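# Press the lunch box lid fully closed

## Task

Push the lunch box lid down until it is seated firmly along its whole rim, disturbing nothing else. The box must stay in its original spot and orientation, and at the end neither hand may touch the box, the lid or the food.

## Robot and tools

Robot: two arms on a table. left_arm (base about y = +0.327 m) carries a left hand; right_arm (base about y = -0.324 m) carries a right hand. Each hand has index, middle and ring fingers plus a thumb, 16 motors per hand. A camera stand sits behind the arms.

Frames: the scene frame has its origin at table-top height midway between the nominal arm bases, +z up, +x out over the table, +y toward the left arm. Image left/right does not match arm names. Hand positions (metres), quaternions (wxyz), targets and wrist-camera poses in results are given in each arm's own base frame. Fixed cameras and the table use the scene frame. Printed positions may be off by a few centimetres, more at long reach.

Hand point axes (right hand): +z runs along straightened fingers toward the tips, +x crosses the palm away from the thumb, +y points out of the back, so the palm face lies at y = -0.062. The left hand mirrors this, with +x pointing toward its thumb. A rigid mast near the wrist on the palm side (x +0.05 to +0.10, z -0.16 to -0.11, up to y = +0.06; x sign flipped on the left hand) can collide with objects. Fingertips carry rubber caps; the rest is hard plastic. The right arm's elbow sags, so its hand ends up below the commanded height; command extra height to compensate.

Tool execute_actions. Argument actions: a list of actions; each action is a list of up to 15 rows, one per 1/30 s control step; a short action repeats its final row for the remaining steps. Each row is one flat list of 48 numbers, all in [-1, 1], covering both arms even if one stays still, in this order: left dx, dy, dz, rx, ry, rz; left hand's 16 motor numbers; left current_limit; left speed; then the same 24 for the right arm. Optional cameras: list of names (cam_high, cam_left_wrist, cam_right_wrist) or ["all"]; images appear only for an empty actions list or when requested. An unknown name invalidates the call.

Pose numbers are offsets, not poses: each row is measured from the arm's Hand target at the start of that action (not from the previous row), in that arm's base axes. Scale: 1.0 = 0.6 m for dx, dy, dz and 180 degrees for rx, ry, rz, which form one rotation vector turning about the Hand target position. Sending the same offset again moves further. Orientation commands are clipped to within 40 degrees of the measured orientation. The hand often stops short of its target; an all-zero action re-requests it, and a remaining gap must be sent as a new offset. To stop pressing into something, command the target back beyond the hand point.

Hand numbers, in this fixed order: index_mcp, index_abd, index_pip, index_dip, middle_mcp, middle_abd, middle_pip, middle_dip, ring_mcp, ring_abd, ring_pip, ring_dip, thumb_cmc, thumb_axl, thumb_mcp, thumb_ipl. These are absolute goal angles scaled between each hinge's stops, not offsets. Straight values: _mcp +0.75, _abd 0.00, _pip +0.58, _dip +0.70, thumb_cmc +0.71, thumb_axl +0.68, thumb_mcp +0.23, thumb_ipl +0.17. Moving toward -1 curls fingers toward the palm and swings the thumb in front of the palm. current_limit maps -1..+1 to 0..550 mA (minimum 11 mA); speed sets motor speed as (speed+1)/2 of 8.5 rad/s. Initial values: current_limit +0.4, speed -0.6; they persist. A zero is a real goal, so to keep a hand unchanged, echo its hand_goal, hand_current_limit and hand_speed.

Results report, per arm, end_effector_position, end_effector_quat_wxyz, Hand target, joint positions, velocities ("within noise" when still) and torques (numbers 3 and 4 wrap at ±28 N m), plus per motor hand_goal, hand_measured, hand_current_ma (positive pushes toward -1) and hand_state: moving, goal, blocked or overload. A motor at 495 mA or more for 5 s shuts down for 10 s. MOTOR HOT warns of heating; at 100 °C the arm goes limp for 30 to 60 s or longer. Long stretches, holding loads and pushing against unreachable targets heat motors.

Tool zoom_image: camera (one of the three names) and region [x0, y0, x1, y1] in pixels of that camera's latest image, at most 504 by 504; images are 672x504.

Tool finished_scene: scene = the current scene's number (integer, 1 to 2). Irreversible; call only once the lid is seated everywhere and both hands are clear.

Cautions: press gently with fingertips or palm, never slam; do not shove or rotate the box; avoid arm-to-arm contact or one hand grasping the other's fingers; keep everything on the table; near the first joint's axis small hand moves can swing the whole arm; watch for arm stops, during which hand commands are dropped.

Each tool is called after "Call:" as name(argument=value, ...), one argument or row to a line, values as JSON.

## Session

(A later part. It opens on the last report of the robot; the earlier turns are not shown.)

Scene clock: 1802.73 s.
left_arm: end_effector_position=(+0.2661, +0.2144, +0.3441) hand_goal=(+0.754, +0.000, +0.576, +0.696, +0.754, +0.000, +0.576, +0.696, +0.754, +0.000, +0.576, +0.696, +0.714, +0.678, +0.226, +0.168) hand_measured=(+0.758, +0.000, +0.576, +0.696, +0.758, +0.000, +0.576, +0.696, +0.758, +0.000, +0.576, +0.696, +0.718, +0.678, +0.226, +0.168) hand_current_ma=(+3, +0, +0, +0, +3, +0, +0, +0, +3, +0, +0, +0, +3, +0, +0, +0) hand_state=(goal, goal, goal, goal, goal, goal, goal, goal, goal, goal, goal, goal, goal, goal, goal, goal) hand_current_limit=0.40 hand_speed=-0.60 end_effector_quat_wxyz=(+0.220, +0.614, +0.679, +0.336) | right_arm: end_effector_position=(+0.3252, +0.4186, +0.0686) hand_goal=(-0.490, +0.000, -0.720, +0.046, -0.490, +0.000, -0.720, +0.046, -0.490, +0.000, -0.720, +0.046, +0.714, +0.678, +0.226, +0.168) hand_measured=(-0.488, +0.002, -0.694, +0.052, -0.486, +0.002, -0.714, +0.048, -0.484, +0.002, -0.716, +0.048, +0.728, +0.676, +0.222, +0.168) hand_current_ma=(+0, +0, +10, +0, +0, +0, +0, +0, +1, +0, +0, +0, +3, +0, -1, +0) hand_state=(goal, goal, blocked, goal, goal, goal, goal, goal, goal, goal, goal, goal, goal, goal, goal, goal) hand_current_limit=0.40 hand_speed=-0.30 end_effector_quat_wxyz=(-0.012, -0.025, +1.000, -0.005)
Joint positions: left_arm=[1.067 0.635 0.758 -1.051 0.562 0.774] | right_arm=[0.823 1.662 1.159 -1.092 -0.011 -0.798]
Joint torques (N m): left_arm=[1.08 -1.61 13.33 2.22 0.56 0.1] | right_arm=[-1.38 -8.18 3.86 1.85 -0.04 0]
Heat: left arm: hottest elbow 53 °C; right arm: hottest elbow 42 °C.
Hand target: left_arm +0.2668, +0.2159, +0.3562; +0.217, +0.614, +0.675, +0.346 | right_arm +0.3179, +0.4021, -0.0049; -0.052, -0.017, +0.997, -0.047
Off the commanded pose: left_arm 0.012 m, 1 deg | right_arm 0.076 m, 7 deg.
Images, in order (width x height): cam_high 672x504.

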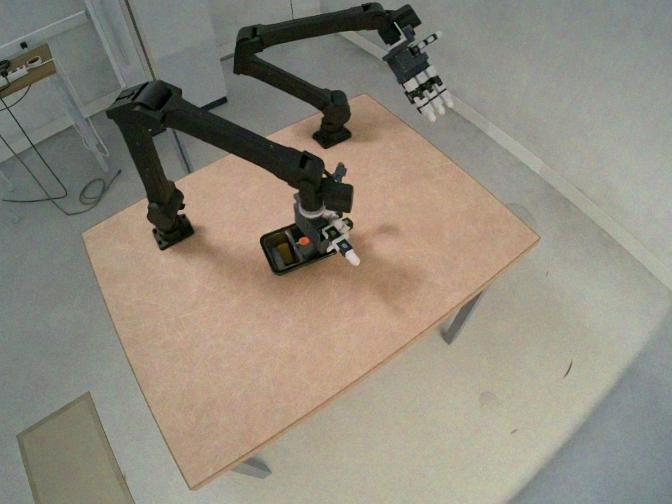

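Call:
execute_actions(
  actions=[
    [[0,0,0,0,0,0,0.754,0,0.576,0.696,0.754,0,0.576,0.696,0.754,0,0.576,0.696,0.714,0.678,0.226,0.168,0.4,-0.6,0,0.01,0.1,0,0,0,-0.49,0,-0.72,0.045,-0.49,0,-0.72,0.045,-0.49,0,-0.72,0.045,0.714,0.678,0.226,0.168,0.4,-0.3]],
    [[0,0,0,0,0,0,0.754,0,0.576,0.696,0.754,0,0.576,0.696,0.754,0,0.576,0.696,0.714,0.678,0.226,0.168,0.4,-0.6,0,0.01,0.1,0,0,0,-0.49,0,-0.72,0.045,-0.49,0,-0.72,0.045,-0.49,0,-0.72,0.045,0.714,0.678,0.226,0.168,0.4,-0.3]],
    [[0,0,0,0,0,0,0.754,0,0.576,0.696,0.754,0,0.576,0.696,0.754,0,0.576,0.696,0.714,0.678,0.226,0.168,0.4,-0.6,-0.008,-0.03,0,0,0,0,-0.49,0,-0.72,0.045,-0.49,0,-0.72,0.045,-0.49,0,-0.72,0.045,0.714,0.678,0.226,0.168,0.4,-0.3]],
    [[0,0,0,0,0,0,0.754,0,0.576,0.696,0.754,0,0.576,0.696,0.754,0,0.576,0.696,0.714,0.678,0.226,0.168,0.4,-0.6,-0.005,-0.015,-0.11,0,0,0,-0.49,0,-0.72,0.045,-0.49,0,-0.72,0.045,-0.49,0,-0.72,0.045,0.714,0.678,0.226,0.168,0.4,-0.3]],
    [[0,0,0,0,0,0,0.754,0,0.576,0.696,0.754,0,0.576,0.696,0.754,0,0.576,0.696,0.714,0.678,0.226,0.168,0.4,-0.6,0,-0.015,-0.11,0,0,0,-0.49,0,-0.72,0.045,-0.49,0,-0.72,0.045,-0.49,0,-0.72,0.045,0.714,0.678,0.226,0.168,0.4,-0.3]],
  ],
  cameras=["cam_high"],
)

Call:
zoom_image(
  camera="cam_high",
  region=[250, 180, 370, 300],
)

Scene clock: 1823.70 s.
left_arm: end_effector_position=(+0.2661, +0.2144, +0.3441) hand_goal=(+0.754, +0.000, +0.576, +0.696, +0.754, +0.000, +0.576, +0.696, +0.754, +0.000, +0.576, +0.696, +0.714, +0.678, +0.226, +0.168) hand_measured=(+0.758, +0.000, +0.576, +0.696, +0.758, +0.000, +0.576, +0.696, +0.758, +0.000, +0.576, +0.696, +0.718, +0.678, +0.226, +0.168) hand_current_ma=(+3, +0, +0, +0, +3, +0, +0, +0, +3, +0, +0, +0, +3, +0, +0, +0) hand_state=(goal, goal, goal, goal, goal, goal, goal, goal, goal, goal, goal, goal, goal, goal, goal, goal) hand_current_limit=0.40 hand_speed=-0.60 end_effector_quat_wxyz=(+0.220, +0.614, +0.679, +0.336) | right_arm: end_effector_position=(+0.3178, +0.3955, +0.0684) hand_goal=(-0.490, +0.000, -0.720, +0.046, -0.490, +0.000, -0.720, +0.046, -0.490, +0.000, -0.720, +0.046, +0.714, +0.678, +0.226, +0.168) hand_measured=(-0.494, +0.004, -0.686, +0.054, -0.490, +0.002, -0.710, +0.048, -0.484, +0.002, -0.716, +0.048, +0.734, +0.678, +0.220, +0.168) hand_current_ma=(+0, +0, +17, +1, +0, +0, +1, +0, +1, +0, +0, +0, +6, +0, -1, +0) hand_state=(goal, goal, blocked, goal, goal, goal, goal, goal, goal, goal, goal, goal, goal, goal, goal, goal) hand_current_limit=0.40 hand_speed=-0.30 end_effector_quat_wxyz=(-0.009, -0.019, +1.000, +0.001)
Joint positions: left_arm=[1.067 0.635 0.758 -1.051 0.562 0.774] | right_arm=[0.799 1.603 1.081 -1.06 -0.014 -0.81]
Joint torques (N m): left_arm=[1.08 -1.61 13.33 2.22 0.56 0.09] | right_arm=[-1.14 -5.36 3.15 2.48 0.26 -0.09]
Heat: left arm: hottest elbow 53 °C; right arm: hottest elbow 42 °C.
Hand target: left_arm +0.2668, +0.2159, +0.3562; +0.217, +0.614, +0.675, +0.346 | right_arm +0.3099, +0.3781, -0.0170; -0.052, -0.017, +0.997, -0.047
Off the commanded pose: left_arm 0.012 m, 1 deg | right_arm 0.087 m, 7 deg.
Images, in order (width x height): cam_high 672x504.

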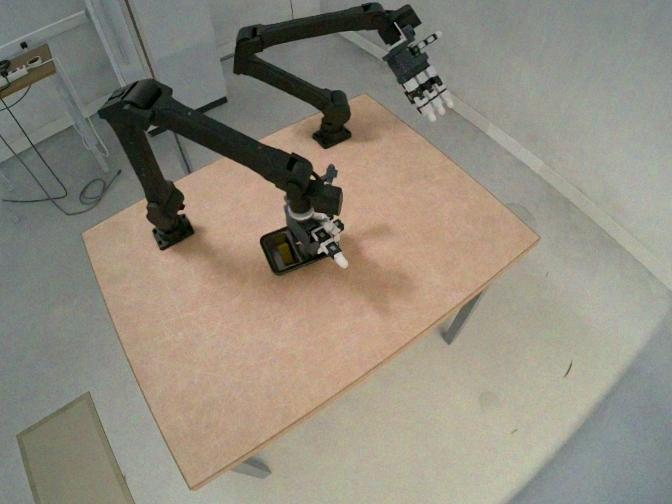

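Scaled by 4.200.

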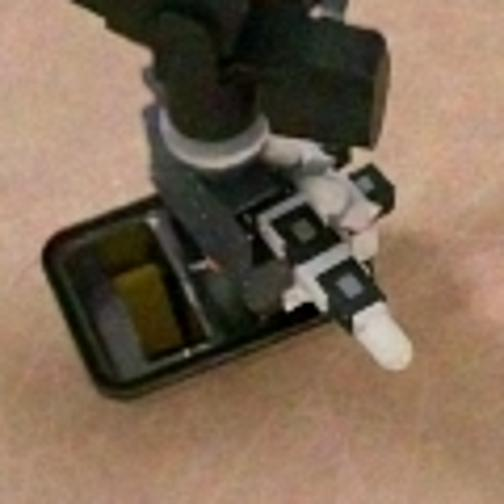

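Call:
execute_actions(
  actions=[
    [[0,0,0,0,0,0,0.754,0,0.576,0.696,0.754,0,0.576,0.696,0.754,0,0.576,0.696,0.714,0.678,0.226,0.168,0.4,-0.6,0,-0.01,-0.09,0,0,0,-0.49,0,-0.72,0.045,-0.49,0,-0.72,0.045,-0.49,0,-0.72,0.045,0.714,0.678,0.226,0.168,0.4,-0.3]],
  ],
  cameras=["cam_high"],
)

Call:
zoom_image(
  camera="cam_high",
  region=[250, 180, 370, 300],
)

Scene clock: 1831.03 s.
left_arm: end_effector_position=(+0.2661, +0.2144, +0.3441) hand_goal=(+0.754, +0.000, +0.576, +0.696, +0.754, +0.000, +0.576, +0.696, +0.754, +0.000, +0.576, +0.696, +0.714, +0.678, +0.226, +0.168) hand_measured=(+0.758, +0.000, +0.576, +0.696, +0.758, +0.000, +0.576, +0.696, +0.758, +0.000, +0.576, +0.696, +0.718, +0.678, +0.226, +0.168) hand_current_ma=(+3, +0, +0, +0, +3, +0, +0, +0, +3, +0, +0, +0, +3, +0, +0, +0) hand_state=(goal, goal, goal, goal, goal, goal, goal, goal, goal, goal, goal, goal, goal, goal, goal, goal) hand_current_limit=0.40 hand_speed=-0.60 end_effector_quat_wxyz=(+0.220, +0.614, +0.679, +0.336) | right_arm: end_effector_position=(+0.3133, +0.3926, +0.0662) hand_goal=(-0.490, +0.000, -0.720, +0.046, -0.490, +0.000, -0.720, +0.046, -0.490, +0.000, -0.720, +0.046, +0.714, +0.678, +0.226, +0.168) hand_measured=(-0.478, +0.004, -0.698, +0.054, -0.490, +0.002, -0.710, +0.048, -0.506, +0.002, -0.696, +0.048, +0.726, +0.678, +0.220, +0.168) hand_current_ma=(+2, +0, +7, +1, +0, +0, +1, +0, -4, +0, +9, +0, +2, +0, -1, +0) hand_state=(goal, goal, blocked, goal, goal, goal, goal, goal, goal, goal, blocked, goal, goal, goal, goal, goal) hand_current_limit=0.40 hand_speed=-0.30 end_effector_quat_wxyz=(-0.003, -0.032, +0.999, +0.029)
Joint positions: left_arm=[1.067 0.635 0.758 -1.051 0.562 0.774] | right_arm=[0.785 1.577 1.025 -0.984 -0.046 -0.849]
Joint torques (N m): left_arm=[1.08 -1.61 13.31 2.22 0.56 0.09] | right_arm=[-0.85 1.67 0.61 4.31 1.78 0.13]
Heat: left arm: hottest elbow 53 °C; right arm: hottest elbow 42 °C.
Hand target: left_arm +0.2668, +0.2159, +0.3562; +0.217, +0.614, +0.675, +0.346 | right_arm +0.3100, +0.3721, -0.0710; -0.052, -0.017, +0.997, -0.047
Off the commanded pose: left_arm 0.012 m, 1 deg | right_arm 0.139 m, 11 deg.
Images, in order (width x height): cam_high 672x504.

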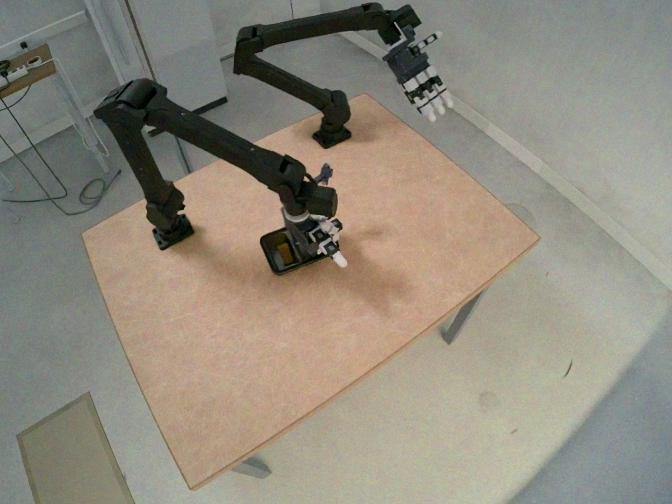

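Scaled by 4.200.

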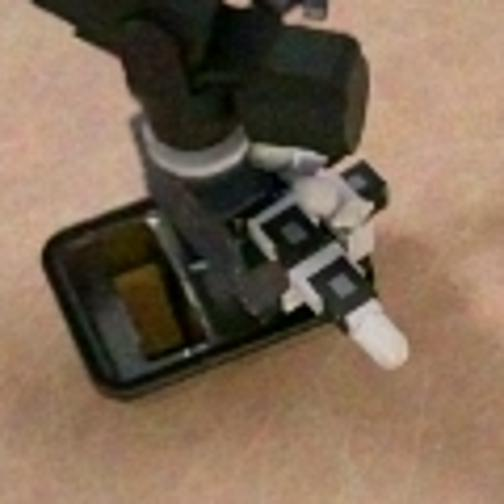

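Call:
execute_actions(
  actions=[
    [[0,0,0,0,0,0,0.754,0,0.576,0.696,0.754,0,0.576,0.696,0.754,0,0.576,0.696,0.714,0.678,0.226,0.168,0.4,-0.6,0,0.01,0.12,0,0,0,-0.49,0,-0.72,0.045,-0.49,0,-0.72,0.045,-0.49,0,-0.72,0.045,0.714,0.678,0.226,0.168,0.4,-0.3]],
    [[0,0,0,0,0,0,0.754,0,0.576,0.696,0.754,0,0.576,0.696,0.754,0,0.576,0.696,0.714,0.678,0.226,0.168,0.4,-0.6,0,0.01,0.12,0,0,0,-0.49,0,-0.72,0.045,-0.49,0,-0.72,0.045,-0.49,0,-0.72,0.045,0.714,0.678,0.226,0.168,0.4,-0.3]],
    [[0,0,0,0,0,0,0.754,0,0.576,0.696,0.754,0,0.576,0.696,0.754,0,0.576,0.696,0.714,0.678,0.226,0.168,0.4,-0.6,0,0,0.2,0.03,-0.022,0,-0.49,0,-0.72,0.045,-0.49,0,-0.72,0.045,-0.49,0,-0.72,0.045,0.714,0.678,0.226,0.168,0.4,-0.3]],
    [[0,0,0,0,0,0,0.754,0,0.576,0.696,0.754,0,0.576,0.696,0.754,0,0.576,0.696,0.714,0.678,0.226,0.168,0.4,-0.6,0.05,-0.08,0.08,0,0,-0.16,-0.49,0,-0.72,0.045,-0.49,0,-0.72,0.045,-0.49,0,-0.72,0.045,0.714,0.678,0.226,0.168,0.4,-0.3]],
    [[0,0,0,0,0,0,0.754,0,0.576,0.696,0.754,0,0.576,0.696,0.754,0,0.576,0.696,0.714,0.678,0.226,0.168,0.4,-0.6,0.06,-0.08,0,0,0,-0.167,-0.49,0,-0.72,0.045,-0.49,0,-0.72,0.045,-0.49,0,-0.72,0.045,0.714,0.678,0.226,0.168,0.4,-0.3]],
    [[0,0,0,0,0,0,0.754,0,0.576,0.696,0.754,0,0.576,0.696,0.754,0,0.576,0.696,0.714,0.678,0.226,0.168,0.4,-0.6,0.06,-0.08,0,0,0,-0.167,-0.49,0,-0.72,0.045,-0.49,0,-0.72,0.045,-0.49,0,-0.72,0.045,0.714,0.678,0.226,0.168,0.4,-0.3]],
    [[0,0,0,0,0,0,0.754,0,0.576,0.696,0.754,0,0.576,0.696,0.754,0,0.576,0.696,0.714,0.678,0.226,0.168,0.4,-0.6,0.06,-0.06,0,0.119,0.051,-0.109,-0.49,0,-0.72,0.045,-0.49,0,-0.72,0.045,-0.49,0,-0.72,0.045,0.714,0.678,0.226,0.168,0.4,-0.3]],
  ],
  cameras=["cam_high"],
)

Call:
zoom_image(
  camera="cam_high",
  region=[250, 180, 370, 300],
)

Scene clock: 1857.47 s.
left_arm: end_effector_position=(+0.2661, +0.2144, +0.3441) hand_goal=(+0.754, +0.000, +0.576, +0.696, +0.754, +0.000, +0.576, +0.696, +0.754, +0.000, +0.576, +0.696, +0.714, +0.678, +0.226, +0.168) hand_measured=(+0.758, +0.000, +0.576, +0.696, +0.758, +0.000, +0.576, +0.696, +0.758, +0.000, +0.576, +0.696, +0.718, +0.678, +0.226, +0.168) hand_current_ma=(+3, +0, +0, +0, +3, +0, +0, +0, +3, +0, +0, +0, +3, +0, +0, +0) hand_state=(goal, goal, goal, goal, goal, goal, goal, goal, goal, goal, goal, goal, goal, goal, goal, goal) hand_current_limit=0.40 hand_speed=-0.60 end_effector_quat_wxyz=(+0.220, +0.614, +0.679, +0.336) | right_arm: end_effector_position=(+0.4299, +0.1944, +0.2263) hand_goal=(-0.490, +0.000, -0.720, +0.046, -0.490, +0.000, -0.720, +0.046, -0.490, +0.000, -0.720, +0.046, +0.714, +0.678, +0.226, +0.168) hand_measured=(-0.476, +0.004, -0.700, +0.054, -0.484, +0.002, -0.716, +0.048, -0.484, +0.002, -0.716, +0.048, +0.718, +0.678, +0.222, +0.168) hand_current_ma=(+3, +0, +6, +1, +1, +0, +0, +0, +1, +0, +0, +0, +0, +0, -1, +0) hand_state=(goal, goal, blocked, goal, goal, goal, goal, goal, goal, goal, goal, goal, goal, goal, goal, goal) hand_current_limit=0.40 hand_speed=-0.30 end_effector_quat_wxyz=(-0.198, +0.785, +0.582, +0.073)
Joint positions: left_arm=[1.067 0.635 0.758 -1.051 0.562 0.774] | right_arm=[0.417 1.407 1.329 -1.434 -0.422 0.723]
Joint torques (N m): left_arm=[1.08 -1.61 13.33 2.24 0.56 0.09] | right_arm=[0.67 -11.46 12.88 0.99 -0.3 0.05]
Heat: left arm: hottest elbow 53 °C; right arm: hottest elbow 41 °C.
Hand target: left_arm +0.2668, +0.2159, +0.3562; +0.217, +0.614, +0.675, +0.346 | right_arm +0.4480, +0.2041, +0.2410; -0.195, +0.785, +0.581, +0.093
Off the commanded pose: left_arm 0.012 m, 1 deg | right_arm 0.025 m, 2 deg.
Images, in order (width x height): cam_high 672x504.

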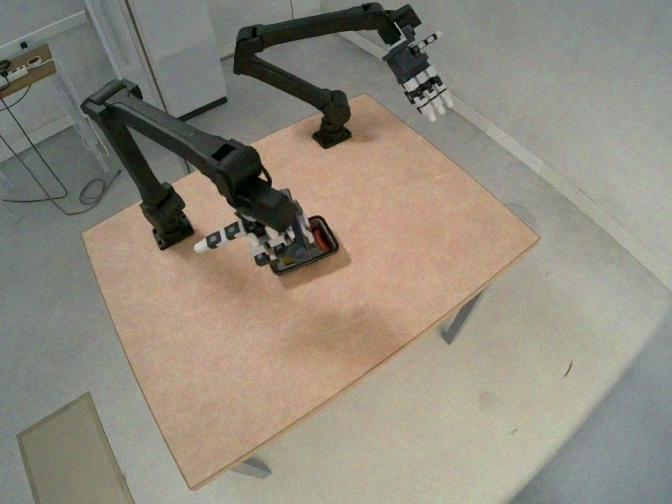

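Scaled by 4.200.

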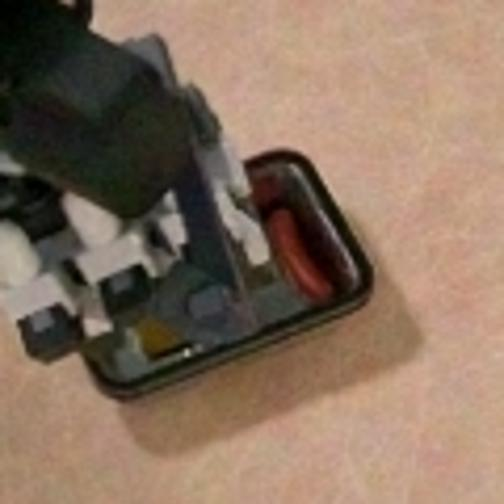

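Call:
execute_actions(
  actions=[
    [[0,0,0,0,0,0,0.754,0,0.576,0.696,0.754,0,0.576,0.696,0.754,0,0.576,0.696,0.714,0.678,0.226,0.168,0.4,-0.6,0.063,-0.004,0,0.119,0.051,-0.109,0.75,0,0.576,0.69,0.75,0,0.576,0.69,0.75,0,0.576,0.69,0.714,0.678,0.226,0.168,0.4,-0.3]],
    [[0,0,0,0,0,0,0.754,0,0.576,0.696,0.754,0,0.576,0.696,0.754,0,0.576,0.696,0.714,0.678,0.226,0.168,0.4,-0.6,0,0,-0.14,0.119,0.051,-0.109,0.75,0,0.576,0.69,0.75,0,0.576,0.69,0.75,0,0.576,0.69,0.714,0.678,0.226,0.168,0.4,-0.3]],
  ],
  cameras=["cam_high","cam_right_wrist"],
)

Call:
zoom_image(
  camera="cam_right_wrist",
  region=[480, 130, 672, 290],
)

Call:
zoom_image(
  camera="cam_right_wrist",
  region=[520, 290, 672, 450],
)

Call:
zoom_image(
  camera="cam_right_wrist",
  region=[610, 380, 672, 450],
)

Call:
zoom_image(
  camera="cam_right_wrist",
  region=[500, 240, 580, 320],
)

Call:
zoom_image(
  camera="cam_right_wrist",
  region=[560, 310, 630, 390],
)

Scene clock: 1872.60 s.
left_arm: end_effector_position=(+0.2661, +0.2144, +0.3441) hand_goal=(+0.754, +0.000, +0.576, +0.696, +0.754, +0.000, +0.576, +0.696, +0.754, +0.000, +0.576, +0.696, +0.714, +0.678, +0.226, +0.168) hand_measured=(+0.758, +0.000, +0.576, +0.696, +0.758, +0.000, +0.576, +0.696, +0.758, +0.000, +0.576, +0.696, +0.718, +0.678, +0.226, +0.168) hand_current_ma=(+3, +0, +0, +0, +3, +0, +0, +0, +3, +0, +0, +0, +3, +0, +0, +0) hand_state=(goal, goal, goal, goal, goal, goal, goal, goal, goal, goal, goal, goal, goal, goal, goal, goal) hand_current_limit=0.40 hand_speed=-0.60 end_effector_quat_wxyz=(+0.220, +0.614, +0.679, +0.336) | right_arm: end_effector_position=(+0.4858, +0.1989, +0.1532) hand_goal=(+0.750, +0.000, +0.576, +0.690, +0.750, +0.000, +0.576, +0.690, +0.750, +0.000, +0.576, +0.690, +0.714, +0.678, +0.226, +0.168) hand_measured=(+0.744, +0.004, +0.572, +0.688, +0.744, +0.002, +0.572, +0.688, +0.744, +0.002, +0.572, +0.688, +0.708, +0.678, +0.222, +0.168) hand_current_ma=(-1, +0, +0, +0, -1, +0, +0, +0, -1, +0, +0, +0, -1, +0, +0, +0) hand_state=(goal, goal, goal, goal, goal, goal, goal, goal, goal, goal, goal, goal, goal, goal, goal, goal) hand_current_limit=0.40 hand_speed=-0.30 end_effector_quat_wxyz=(-0.514, +0.810, +0.200, +0.201)
Joint positions: left_arm=[1.067 0.635 0.758 -1.051 0.562 0.774] | right_arm=[0.174 1.478 1.057 -0.536 -1.071 1.632]
Joint torques (N m): left_arm=[1.08 -1.61 13.31 2.24 0.56 0.09] | right_arm=[0.97 -16.21 8.59 1.95 -0.81 0.16]
Heat: left arm: hottest elbow 53 °C; right arm: hottest elbow 43 °C.
Hand target: left_arm +0.2668, +0.2159, +0.3562; +0.217, +0.614, +0.675, +0.346 | right_arm +0.4859, +0.2018, +0.1572; -0.506, +0.811, +0.182, +0.231
Off the commanded pose: left_arm 0.012 m, 1 deg | right_arm 0.005 m, 4 deg.
Images, in order (width x height): cam_high 672x504, cam_right_wrist 672x504.

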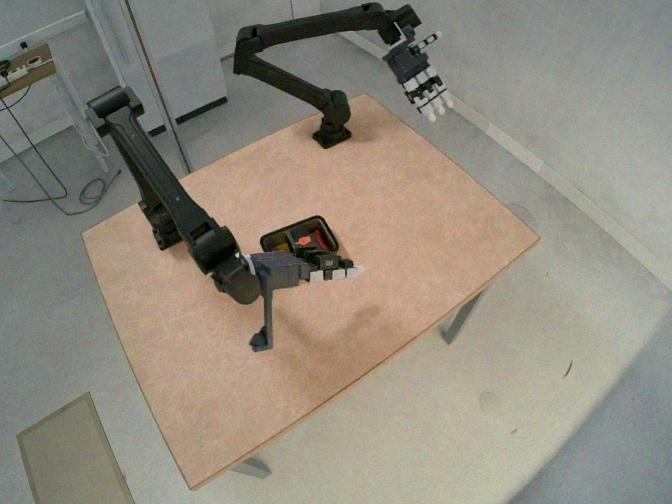

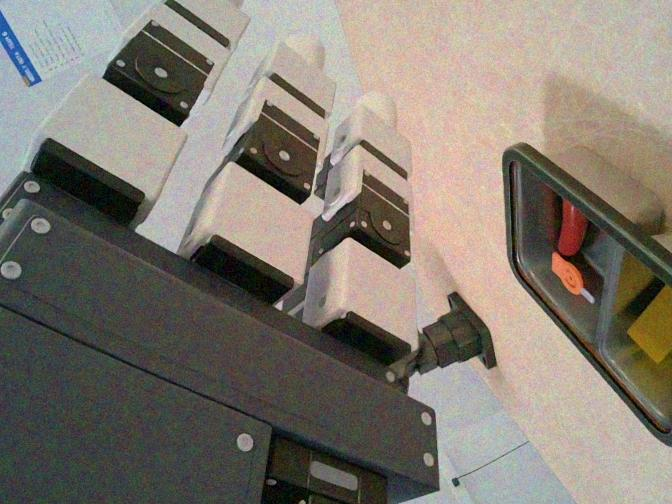

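Scaled by 2.625.

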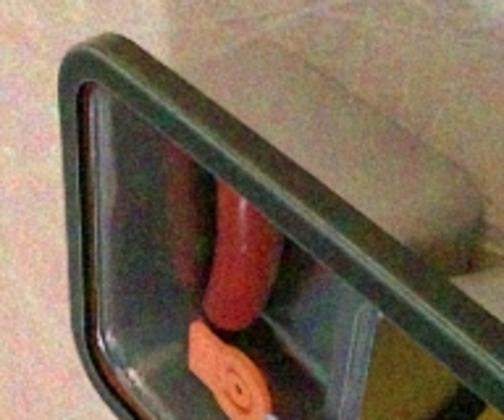

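Scaled by 3.150.

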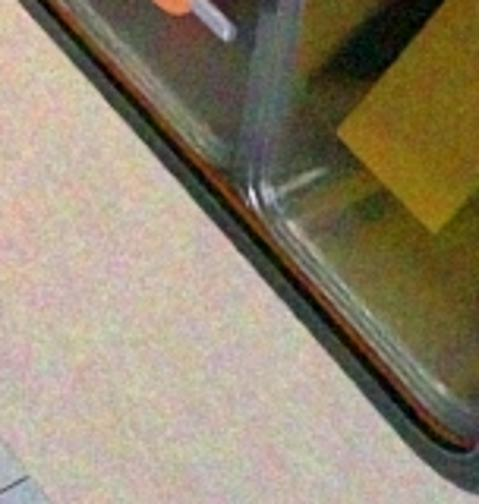

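Scaled by 7.200.

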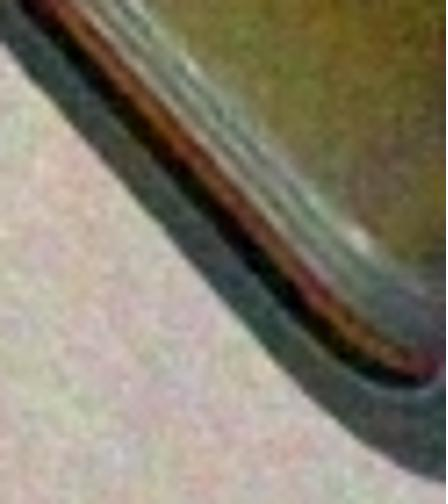

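Scaled by 6.300.

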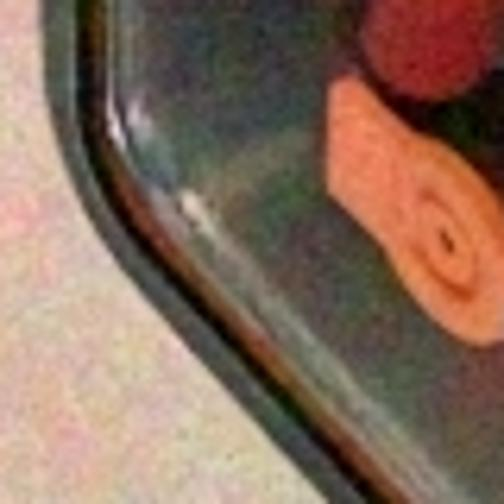

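Scaled by 6.300.

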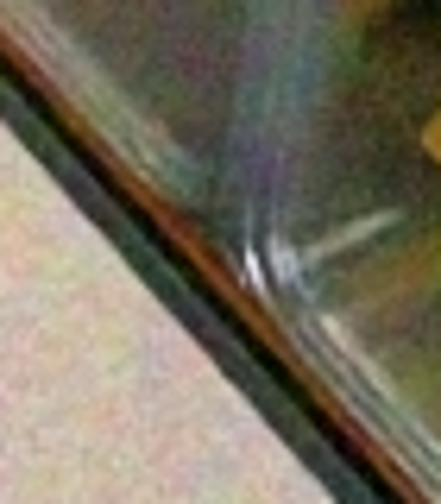

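Call:
zoom_image(
  camera="cam_right_wrist",
  region=[535, 275, 575, 315],
)

Call:
zoom_image(
  camera="cam_right_wrist",
  region=[565, 315, 605, 355],
)

Call:
zoom_image(
  camera="cam_right_wrist",
  region=[590, 345, 630, 385],
)

Call:
zoom_image(
  camera="cam_right_wrist",
  region=[620, 375, 660, 415],
)

Call:
zoom_image(
  camera="cam_right_wrist",
  region=[500, 150, 540, 190],
)

Call:
zoom_image(
  camera="cam_right_wrist",
  region=[500, 200, 540, 240],
)

Scaled by 12.600.

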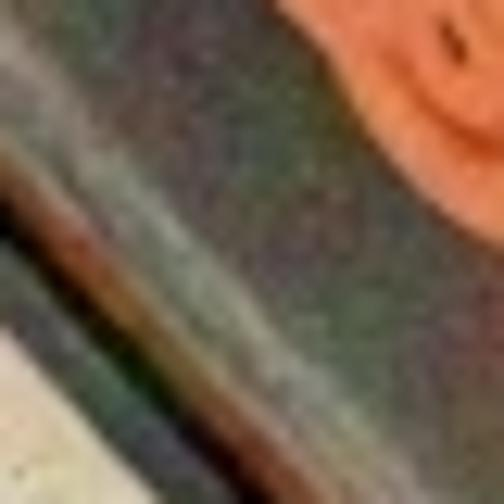

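Scaled by 12.600.

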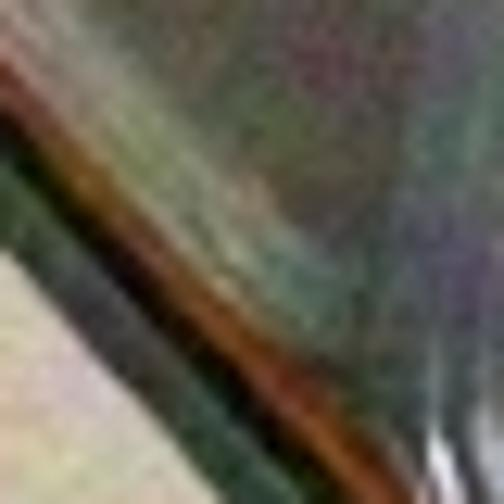

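Scaled by 12.600.

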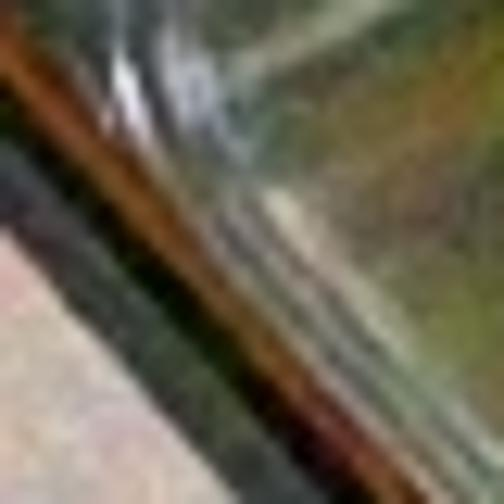

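Scaled by 12.600.

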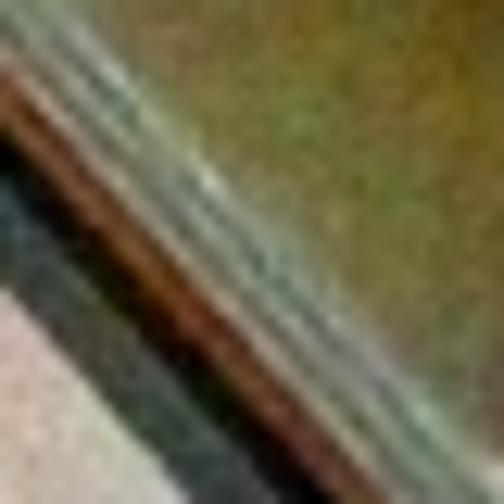

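Scaled by 12.600.

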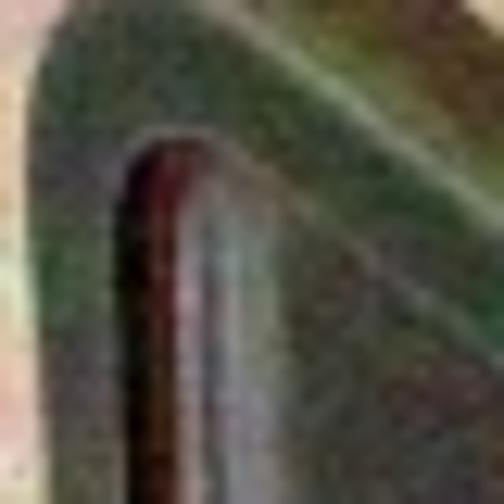

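Scaled by 12.600.

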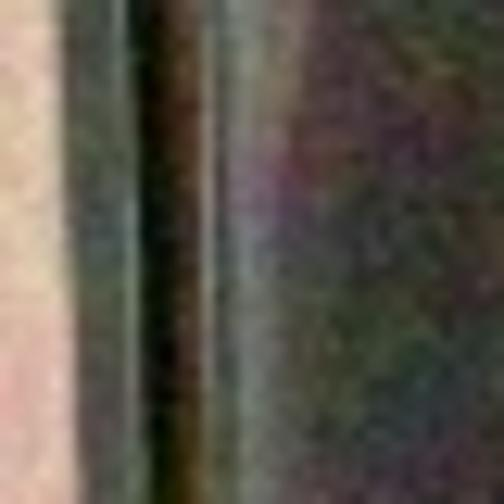

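Call:
zoom_image(
  camera="cam_high",
  region=[250, 180, 370, 300],
)

Scaled by 4.200.

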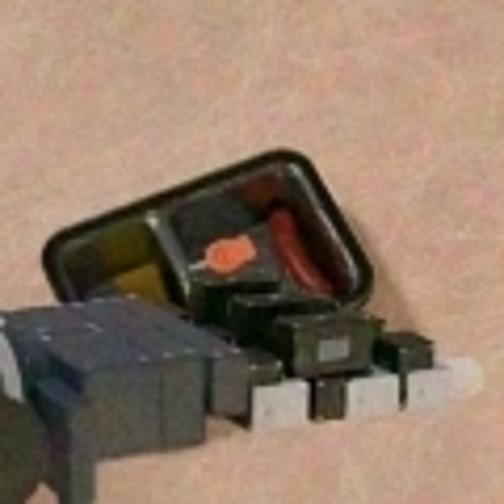

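Call:
execute_actions(
  actions=[
    [[0,0,0,0,0,0,0.754,0,0.576,0.696,0.754,0,0.576,0.696,0.754,0,0.576,0.696,0.714,0.678,0.226,0.168,0.4,-0.6,0,0,0.17,-0.119,-0.051,0.109,0.75,0,0.576,0.69,0.75,0,0.576,0.69,0.75,0,0.576,0.69,0.714,0.678,0.226,0.168,0.4,-0.3]],
    [[0,0,0,0,0,0,0.754,0,0.576,0.696,0.754,0,0.576,0.696,0.754,0,0.576,0.696,0.714,0.678,0.226,0.168,0.4,-0.6,-0.12,0,0,-0.119,-0.051,0.109,0.75,0,0.576,0.69,0.75,0,0.576,0.69,0.75,0,0.576,0.69,0.714,0.678,0.226,0.168,0.4,-0.3]],
    [[0,0,0,0,0,0,0.754,0,0.576,0.696,0.754,0,0.576,0.696,0.754,0,0.576,0.696,0.714,0.678,0.226,0.168,0.4,-0.6,-0.12,0.06,0,-0.119,-0.051,0.109,0.75,0,0.576,0.69,0.75,0,0.576,0.69,0.75,0,0.576,0.69,0.714,0.678,0.226,0.168,0.4,-0.3]],
    [[0,0,0,0,0,0,0.754,0,0.576,0.696,0.754,0,0.576,0.696,0.754,0,0.576,0.696,0.714,0.678,0.226,0.168,0.4,-0.6,-0.127,0.065,0,0,0,0.0194,0.75,0,0.576,0.69,0.75,0,0.576,0.69,0.75,0,0.576,0.69,0.714,0.678,0.226,0.168,0.4,-0.3]],
    [[0,0,0,0,0,0,0.754,0,0.576,0.696,0.754,0,0.576,0.696,0.754,0,0.576,0.696,0.714,0.678,0.226,0.168,0.4,-0.6,0,0,-0.08,0,0,0,0.75,0,0.576,0.69,0.75,0,0.576,0.69,0.75,0,0.576,0.69,0.714,0.678,0.226,0.168,0.4,-0.3]],
  ],
  cameras=["cam_high","cam_right_wrist"],
)

Call:
zoom_image(
  camera="cam_high",
  region=[240, 170, 370, 300],
)

Scene clock: 1981.83 s.
left_arm: end_effector_position=(+0.2661, +0.2144, +0.3441) hand_goal=(+0.754, +0.000, +0.576, +0.696, +0.754, +0.000, +0.576, +0.696, +0.754, +0.000, +0.576, +0.696, +0.714, +0.678, +0.226, +0.168) hand_measured=(+0.758, +0.000, +0.576, +0.696, +0.758, +0.000, +0.576, +0.696, +0.758, +0.000, +0.576, +0.696, +0.718, +0.678, +0.226, +0.168) hand_current_ma=(+3, +0, +0, +0, +3, +0, +0, +0, +3, +0, +0, +0, +3, +0, +0, +0) hand_state=(goal, goal, goal, goal, goal, goal, goal, goal, goal, goal, goal, goal, goal, goal, goal, goal) hand_current_limit=0.40 hand_speed=-0.60 end_effector_quat_wxyz=(+0.220, +0.614, +0.679, +0.336) | right_arm: end_effector_position=(+0.2634, +0.2743, +0.2123) hand_goal=(+0.750, +0.000, +0.576, +0.690, +0.750, +0.000, +0.576, +0.690, +0.750, +0.000, +0.576, +0.690, +0.714, +0.678, +0.226, +0.168) hand_measured=(+0.748, +0.002, +0.574, +0.688, +0.748, +0.002, +0.574, +0.688, +0.748, +0.002, +0.574, +0.688, +0.712, +0.678, +0.222, +0.168) hand_current_ma=(+0, +0, +0, +0, +0, +0, +0, +0, +0, +0, +0, +0, +0, +0, +0, +0) hand_state=(goal, goal, goal, goal, goal, goal, goal, goal, goal, goal, goal, goal, goal, goal, goal, goal) hand_current_limit=0.40 hand_speed=-0.30 end_effector_quat_wxyz=(-0.014, +0.660, +0.751, +0.007)
Joint positions: left_arm=[1.067 0.635 0.758 -1.051 0.562 0.774] | right_arm=[1.007 1.212 1.086 -1.427 -0.025 0.879]
Joint torques (N m): left_arm=[1.08 -1.61 13.31 2.22 0.56 0.1] | right_arm=[-0.97 -9.35 8.77 0.87 0.28 0.11]
Heat: left arm: hottest elbow 53 °C; right arm: hottest elbow 45 °C.
Hand target: left_arm +0.2668, +0.2159, +0.3562; +0.217, +0.614, +0.675, +0.346 | right_arm +0.2656, +0.2768, +0.2112; -0.013, +0.665, +0.747, +0.011
Off the commanded pose: left_arm 0.012 m, 1 deg | right_arm 0.004 m, 1 deg.
Images, in order (width x height): cam_high 672x504, cam_right_wrist 672x504.

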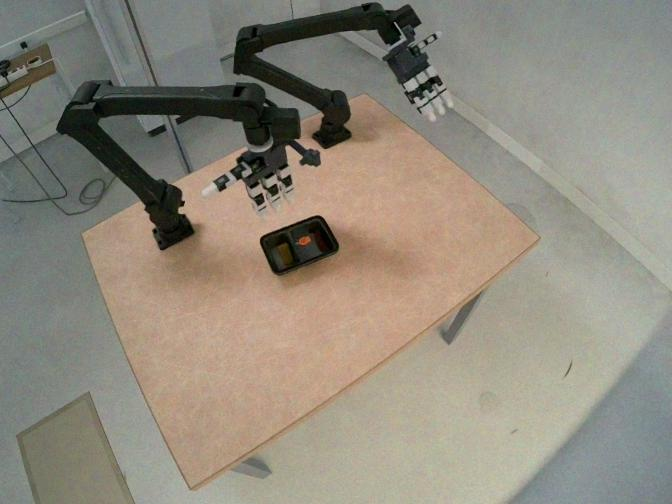

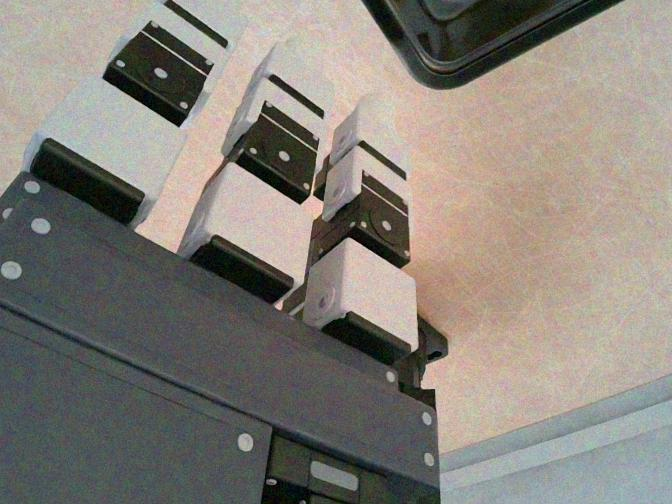

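Scaled by 3.877.

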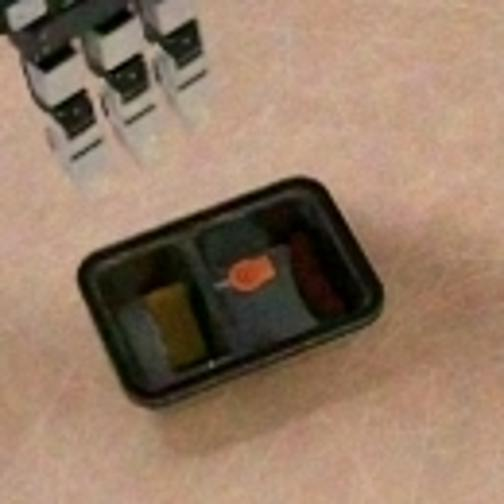

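Call:
execute_actions(
  actions=[
    [[0,0,0,0,0,0,0.754,0,0.576,0.696,0.754,0,0.576,0.696,0.754,0,0.576,0.696,0.714,0.678,0.226,0.168,0.4,-0.6,0,0,-0.1,0,0,0,0.75,0,0.576,0.69,0.75,0,0.576,0.69,0.75,0,0.576,0.69,0.714,0.678,0.226,0.168,0.4,-0.3]],
    [[0,0,0,0,0,0,0.754,0,0.576,0.696,0.754,0,0.576,0.696,0.754,0,0.576,0.696,0.714,0.678,0.226,0.168,0.4,-0.6,0.04,0.005,0,0,0,0,0.75,0,0.576,0.69,0.75,0,0.576,0.69,0.75,0,0.576,0.69,0.714,0.678,0.226,0.168,0.4,-0.3]],
  ],
  cameras=["cam_high","cam_right_wrist"],
)

Call:
zoom_image(
  camera="cam_high",
  region=[240, 170, 370, 300],
)

Scene clock: 1993.27 s.
left_arm: end_effector_position=(+0.2661, +0.2144, +0.3441) hand_goal=(+0.754, +0.000, +0.576, +0.696, +0.754, +0.000, +0.576, +0.696, +0.754, +0.000, +0.576, +0.696, +0.714, +0.678, +0.226, +0.168) hand_measured=(+0.758, +0.000, +0.576, +0.696, +0.758, +0.000, +0.576, +0.696, +0.758, +0.000, +0.576, +0.696, +0.718, +0.678, +0.226, +0.168) hand_current_ma=(+3, +0, +0, +0, +3, +0, +0, +0, +3, +0, +0, +0, +3, +0, +0, +0) hand_state=(goal, goal, goal, goal, goal, goal, goal, goal, goal, goal, goal, goal, goal, goal, goal, goal) hand_current_limit=0.40 hand_speed=-0.60 end_effector_quat_wxyz=(+0.220, +0.614, +0.679, +0.336) | right_arm: end_effector_position=(+0.2753, +0.2649, +0.1403) hand_goal=(+0.750, +0.000, +0.576, +0.690, +0.750, +0.000, +0.576, +0.690, +0.750, +0.000, +0.576, +0.690, +0.714, +0.678, +0.226, +0.168) hand_measured=(+0.764, -0.004, +0.582, +0.690, +0.748, +0.002, +0.574, +0.688, +0.748, +0.002, +0.574, +0.688, +0.712, +0.678, +0.222, +0.168) hand_current_ma=(+3, +0, +1, +0, +0, +0, +0, +0, +0, +0, +0, +0, +0, +0, +0, +0) hand_state=(goal, goal, goal, goal, goal, goal, goal, goal, goal, goal, goal, goal, goal, goal, goal, goal) hand_current_limit=0.40 hand_speed=-0.30 end_effector_quat_wxyz=(-0.012, +0.669, +0.743, -0.008)
Joint positions: left_arm=[1.067 0.635 0.758 -1.051 0.562 0.774] | right_arm=[0.964 1.279 0.953 -1.258 -0.026 0.86]
Joint torques (N m): left_arm=[1.08 -1.61 13.31 2.22 0.56 0.1] | right_arm=[-1.85 -8.82 11.36 0.73 0.31 -0.17]
Heat: left arm: hottest elbow 53 °C; right arm: hottest elbow 45 °C.
Hand target: left_arm +0.2668, +0.2159, +0.3562; +0.217, +0.614, +0.675, +0.346 | right_arm +0.2896, +0.2796, +0.1510; -0.013, +0.665, +0.747, +0.011
Off the commanded pose: left_arm 0.012 m, 1 deg | right_arm 0.023 m, 2 deg.
Images, in order (width x height): cam_high 672x504, cam_right_wrist 672x504.

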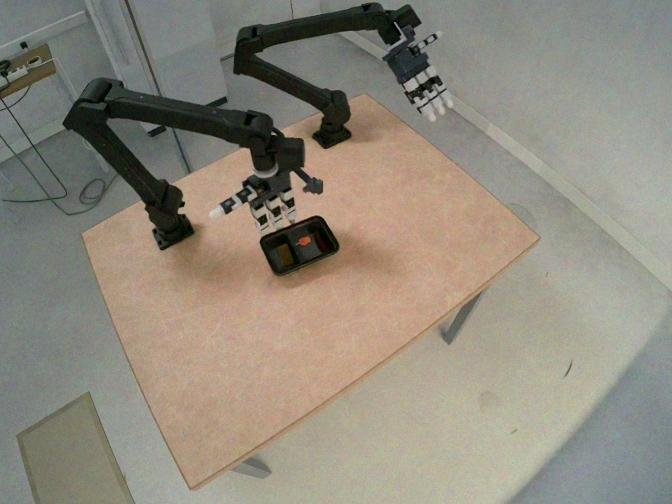

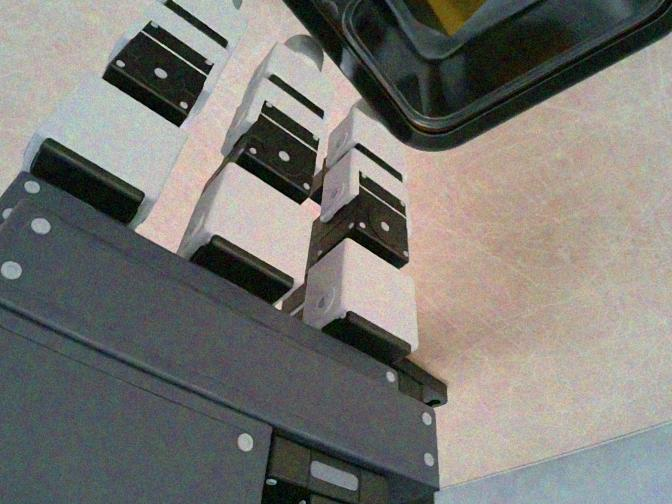

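Scaled by 3.877.

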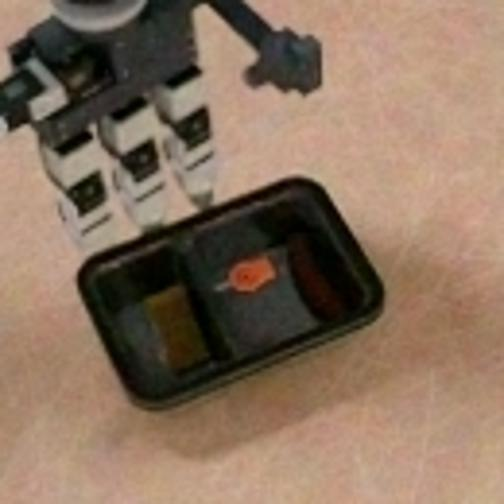

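Call:
execute_actions(
  actions=[
    [[0,0,0,0,0,0,0.754,0,0.576,0.696,0.754,0,0.576,0.696,0.754,0,0.576,0.696,0.714,0.678,0.226,0.168,0.4,-0.6,0,0.02,0.02,0,0,0,0.75,0,0.576,0.69,0.75,0,0.576,0.69,0.75,0,0.576,0.69,0.714,0.678,0.226,0.168,0.4,-0.3]],
    [[0,0,0,0,0,0,0.754,0,0.576,0.696,0.754,0,0.576,0.696,0.754,0,0.576,0.696,0.714,0.678,0.226,0.168,0.4,-0.6,0.03,0.0,0,0,0,0,0.75,0,0.576,0.69,0.75,0,0.576,0.69,0.75,0,0.576,0.69,0.714,0.678,0.226,0.168,0.4,-0.3]],
  ],
  cameras=["cam_high","cam_right_wrist"],
)

Call:
zoom_image(
  camera="cam_high",
  region=[240, 170, 370, 300],
)

Scene clock: 2005.13 s.
left_arm: end_effector_position=(+0.2661, +0.2144, +0.3441) hand_goal=(+0.754, +0.000, +0.576, +0.696, +0.754, +0.000, +0.576, +0.696, +0.754, +0.000, +0.576, +0.696, +0.714, +0.678, +0.226, +0.168) hand_measured=(+0.758, +0.000, +0.576, +0.696, +0.758, +0.000, +0.576, +0.696, +0.758, +0.000, +0.576, +0.696, +0.718, +0.678, +0.226, +0.168) hand_current_ma=(+3, +0, +0, +0, +3, +0, +0, +0, +3, +0, +0, +0, +3, +0, +0, +0) hand_state=(goal, goal, goal, goal, goal, goal, goal, goal, goal, goal, goal, goal, goal, goal, goal, goal) hand_current_limit=0.40 hand_speed=-0.60 end_effector_quat_wxyz=(+0.220, +0.614, +0.679, +0.336) | right_arm: end_effector_position=(+0.2910, +0.2745, +0.1460) hand_goal=(+0.750, +0.000, +0.576, +0.690, +0.750, +0.000, +0.576, +0.690, +0.750, +0.000, +0.576, +0.690, +0.714, +0.678, +0.226, +0.168) hand_measured=(+0.780, +0.006, +0.592, +0.696, +0.748, +0.002, +0.574, +0.688, +0.748, +0.002, +0.574, +0.688, +0.712, +0.678, +0.222, +0.168) hand_current_ma=(+15, +1, +4, +1, +0, +0, +0, +0, +0, +0, +0, +0, +0, +0, +0, +0) hand_state=(blocked, goal, goal, goal, goal, goal, goal, goal, goal, goal, goal, goal, goal, goal, goal, goal) hand_current_limit=0.40 hand_speed=-0.30 end_effector_quat_wxyz=(-0.012, +0.670, +0.743, -0.009)
Joint positions: left_arm=[1.067 0.635 0.758 -1.051 0.562 0.774] | right_arm=[0.943 1.321 1.007 -1.272 -0.027 0.839]
Joint torques (N m): left_arm=[1.08 -1.61 13.33 2.24 0.56 0.09] | right_arm=[-0.97 -9.23 12.93 0.21 0.33 -0.28]
Heat: left arm: hottest elbow 53 °C; right arm: hottest elbow 46 °C.
Hand target: left_arm +0.2668, +0.2159, +0.3562; +0.217, +0.614, +0.675, +0.346 | right_arm +0.3076, +0.2917, +0.1630; -0.013, +0.665, +0.747, +0.011
Off the commanded pose: left_arm 0.012 m, 1 deg | right_arm 0.029 m, 2 deg.
Images, in order (width x height): cam_high 672x504, cam_right_wrist 672x504.

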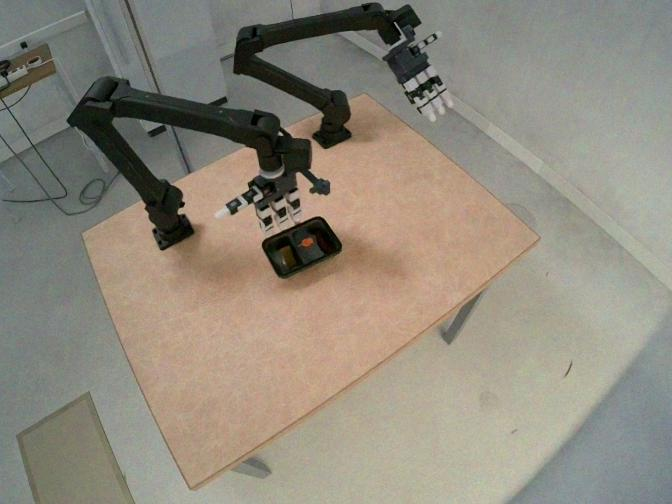

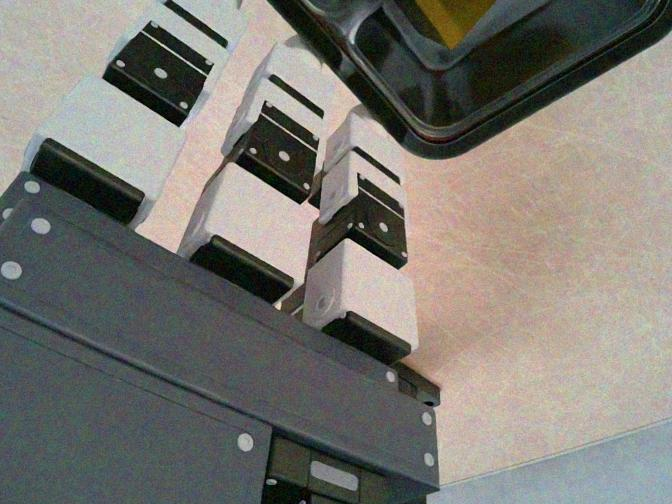

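Scaled by 3.877.

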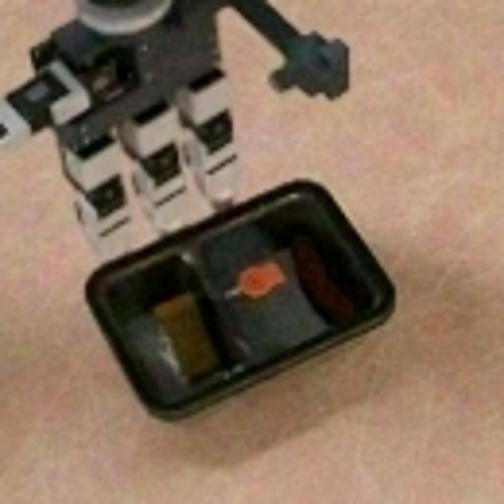

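Call:
execute_actions(
  actions=[
    [[0,0,0,0,0,0,0.754,0,0.576,0.696,0.754,0,0.576,0.696,0.754,0,0.576,0.696,0.714,0.678,0.226,0.168,0.4,-0.6,0.03,0.015,0.005,0,0,0,0.75,0,0.576,0.69,0.75,0,0.576,0.69,0.75,0,0.576,0.69,0.714,0.678,0.226,0.168,0.4,-0.3]],
  ],
  cameras=["cam_high"],
)

Call:
zoom_image(
  camera="cam_high",
  region=[240, 170, 370, 300],
)

Scene clock: 2018.90 s.
left_arm: end_effector_position=(+0.2661, +0.2144, +0.3441) hand_goal=(+0.754, +0.000, +0.576, +0.696, +0.754, +0.000, +0.576, +0.696, +0.754, +0.000, +0.576, +0.696, +0.714, +0.678, +0.226, +0.168) hand_measured=(+0.758, +0.000, +0.576, +0.696, +0.758, +0.000, +0.576, +0.696, +0.758, +0.000, +0.576, +0.696, +0.718, +0.678, +0.226, +0.168) hand_current_ma=(+3, +0, +0, +0, +3, +0, +0, +0, +3, +0, +0, +0, +3, +0, +0, +0) hand_state=(goal, goal, goal, goal, goal, goal, goal, goal, goal, goal, goal, goal, goal, goal, goal, goal) hand_current_limit=0.40 hand_speed=-0.60 end_effector_quat_wxyz=(+0.220, +0.614, +0.679, +0.336) | right_arm: end_effector_position=(+0.3084, +0.2838, +0.1485) hand_goal=(+0.750, +0.000, +0.576, +0.690, +0.750, +0.000, +0.576, +0.690, +0.750, +0.000, +0.576, +0.690, +0.714, +0.678, +0.226, +0.168) hand_measured=(+0.780, +0.006, +0.592, +0.696, +0.754, +0.002, +0.578, +0.690, +0.748, +0.002, +0.574, +0.688, +0.712, +0.678, +0.222, +0.168) hand_current_ma=(+15, +1, +4, +1, +0, +0, +0, +0, +0, +0, +0, +0, +0, +0, +0, +0) hand_state=(blocked, goal, goal, goal, goal, goal, goal, goal, goal, goal, goal, goal, goal, goal, goal, goal) hand_current_limit=0.40 hand_speed=-0.30 end_effector_quat_wxyz=(-0.013, +0.669, +0.743, -0.009)
Joint positions: left_arm=[1.067 0.635 0.758 -1.051 0.562 0.774] | right_arm=[0.92 1.366 1.056 -1.277 -0.027 0.816]
Joint torques (N m): left_arm=[1.08 -1.61 13.31 2.22 0.56 0.09] | right_arm=[-0.97 -10.11 13.15 0.1 0.33 -0.18]
Heat: left arm: hottest elbow 53 °C; right arm: hottest elbow 48 °C.
Hand target: left_arm +0.2668, +0.2159, +0.3562; +0.217, +0.614, +0.675, +0.346 | right_arm +0.3257, +0.3008, +0.1662; -0.013, +0.665, +0.747, +0.011
Off the commanded pose: left_arm 0.012 m, 1 deg | right_arm 0.030 m, 2 deg.
Images, in order (width x height): cam_high 672x504.

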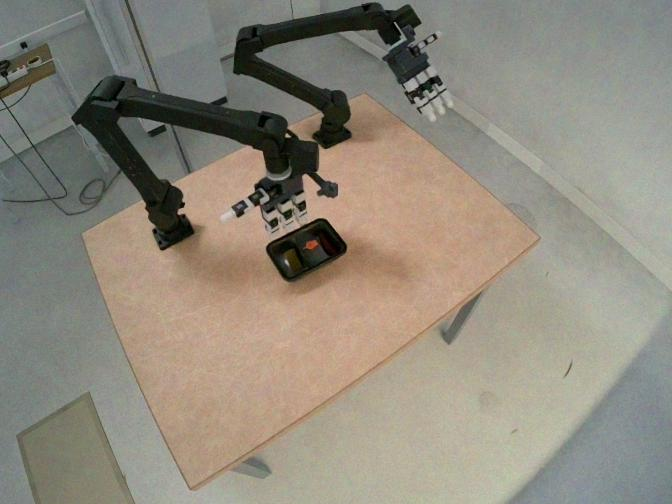

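Scaled by 3.877.

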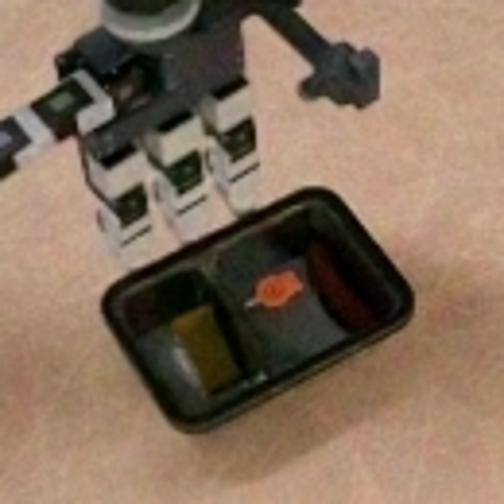

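Call:
execute_actions(
  actions=[
    [[0,0,0,0,0,0,0.754,0,0.576,0.696,0.754,0,0.576,0.696,0.754,0,0.576,0.696,0.714,0.678,0.226,0.168,0.4,-0.6,0.016,0.004,0,0,0,0,0.75,0,0.576,0.69,0.75,0,0.576,0.69,0.75,0,0.576,0.69,0.714,0.678,0.226,0.168,0.4,-0.3]],
  ],
  cameras=["cam_high"],
)

Call:
zoom_image(
  camera="cam_high",
  region=[250, 190, 370, 300],
)

Scene clock: 2028.60 s.
left_arm: end_effector_position=(+0.2661, +0.2144, +0.3441) hand_goal=(+0.754, +0.000, +0.576, +0.696, +0.754, +0.000, +0.576, +0.696, +0.754, +0.000, +0.576, +0.696, +0.714, +0.678, +0.226, +0.168) hand_measured=(+0.758, +0.000, +0.576, +0.696, +0.758, +0.000, +0.576, +0.696, +0.758, +0.000, +0.576, +0.696, +0.718, +0.678, +0.226, +0.168) hand_current_ma=(+3, +0, +0, +0, +3, +0, +0, +0, +3, +0, +0, +0, +3, +0, +0, +0) hand_state=(goal, goal, goal, goal, goal, goal, goal, goal, goal, goal, goal, goal, goal, goal, goal, goal) hand_current_limit=0.40 hand_speed=-0.60 end_effector_quat_wxyz=(+0.220, +0.614, +0.679, +0.336) | right_arm: end_effector_position=(+0.3170, +0.2865, +0.1485) hand_goal=(+0.750, +0.000, +0.576, +0.690, +0.750, +0.000, +0.576, +0.690, +0.750, +0.000, +0.576, +0.690, +0.714, +0.678, +0.226, +0.168) hand_measured=(+0.780, +0.006, +0.592, +0.696, +0.756, +0.002, +0.580, +0.690, +0.748, +0.002, +0.574, +0.688, +0.712, +0.678, +0.222, +0.168) hand_current_ma=(+15, +1, +4, +1, +1, +0, +0, +0, +0, +0, +0, +0, +0, +0, +0, +0) hand_state=(blocked, goal, goal, goal, goal, goal, goal, goal, goal, goal, goal, goal, goal, goal, goal, goal) hand_current_limit=0.40 hand_speed=-0.30 end_effector_quat_wxyz=(-0.013, +0.669, +0.743, -0.010)
Joint positions: left_arm=[1.067 0.635 0.758 -1.051 0.562 0.774] | right_arm=[0.905 1.386 1.076 -1.28 -0.027 0.8]
Joint torques (N m): left_arm=[1.08 -1.61 13.33 2.24 0.56 0.09] | right_arm=[-1.44 -11.11 13.15 0.16 0.32 -0.21]
Heat: left arm: hottest elbow 53 °C; right arm: hottest elbow 48 °C.
Hand target: left_arm +0.2668, +0.2159, +0.3562; +0.217, +0.614, +0.675, +0.346 | right_arm +0.3352, +0.3031, +0.1660; -0.013, +0.665, +0.747, +0.011
Off the commanded pose: left_arm 0.012 m, 1 deg | right_arm 0.030 m, 3 deg.
Images, in order (width x height): cam_high 672x504.

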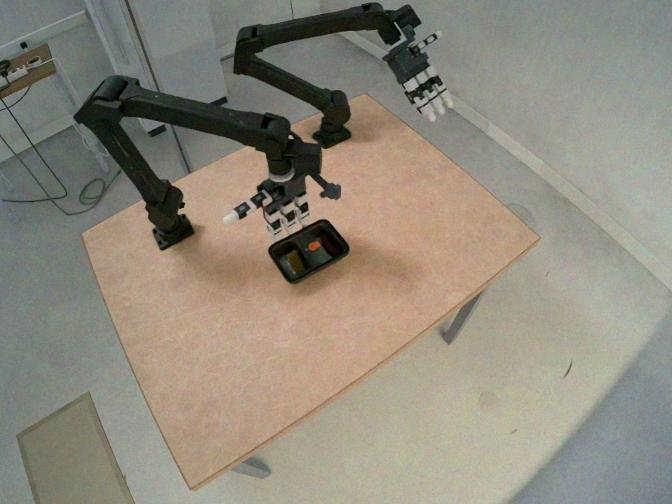

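Scaled by 4.200.

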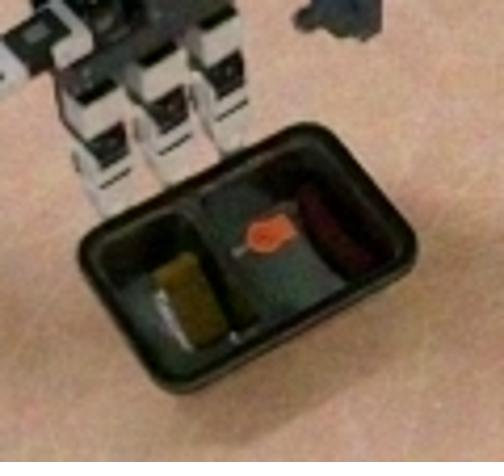

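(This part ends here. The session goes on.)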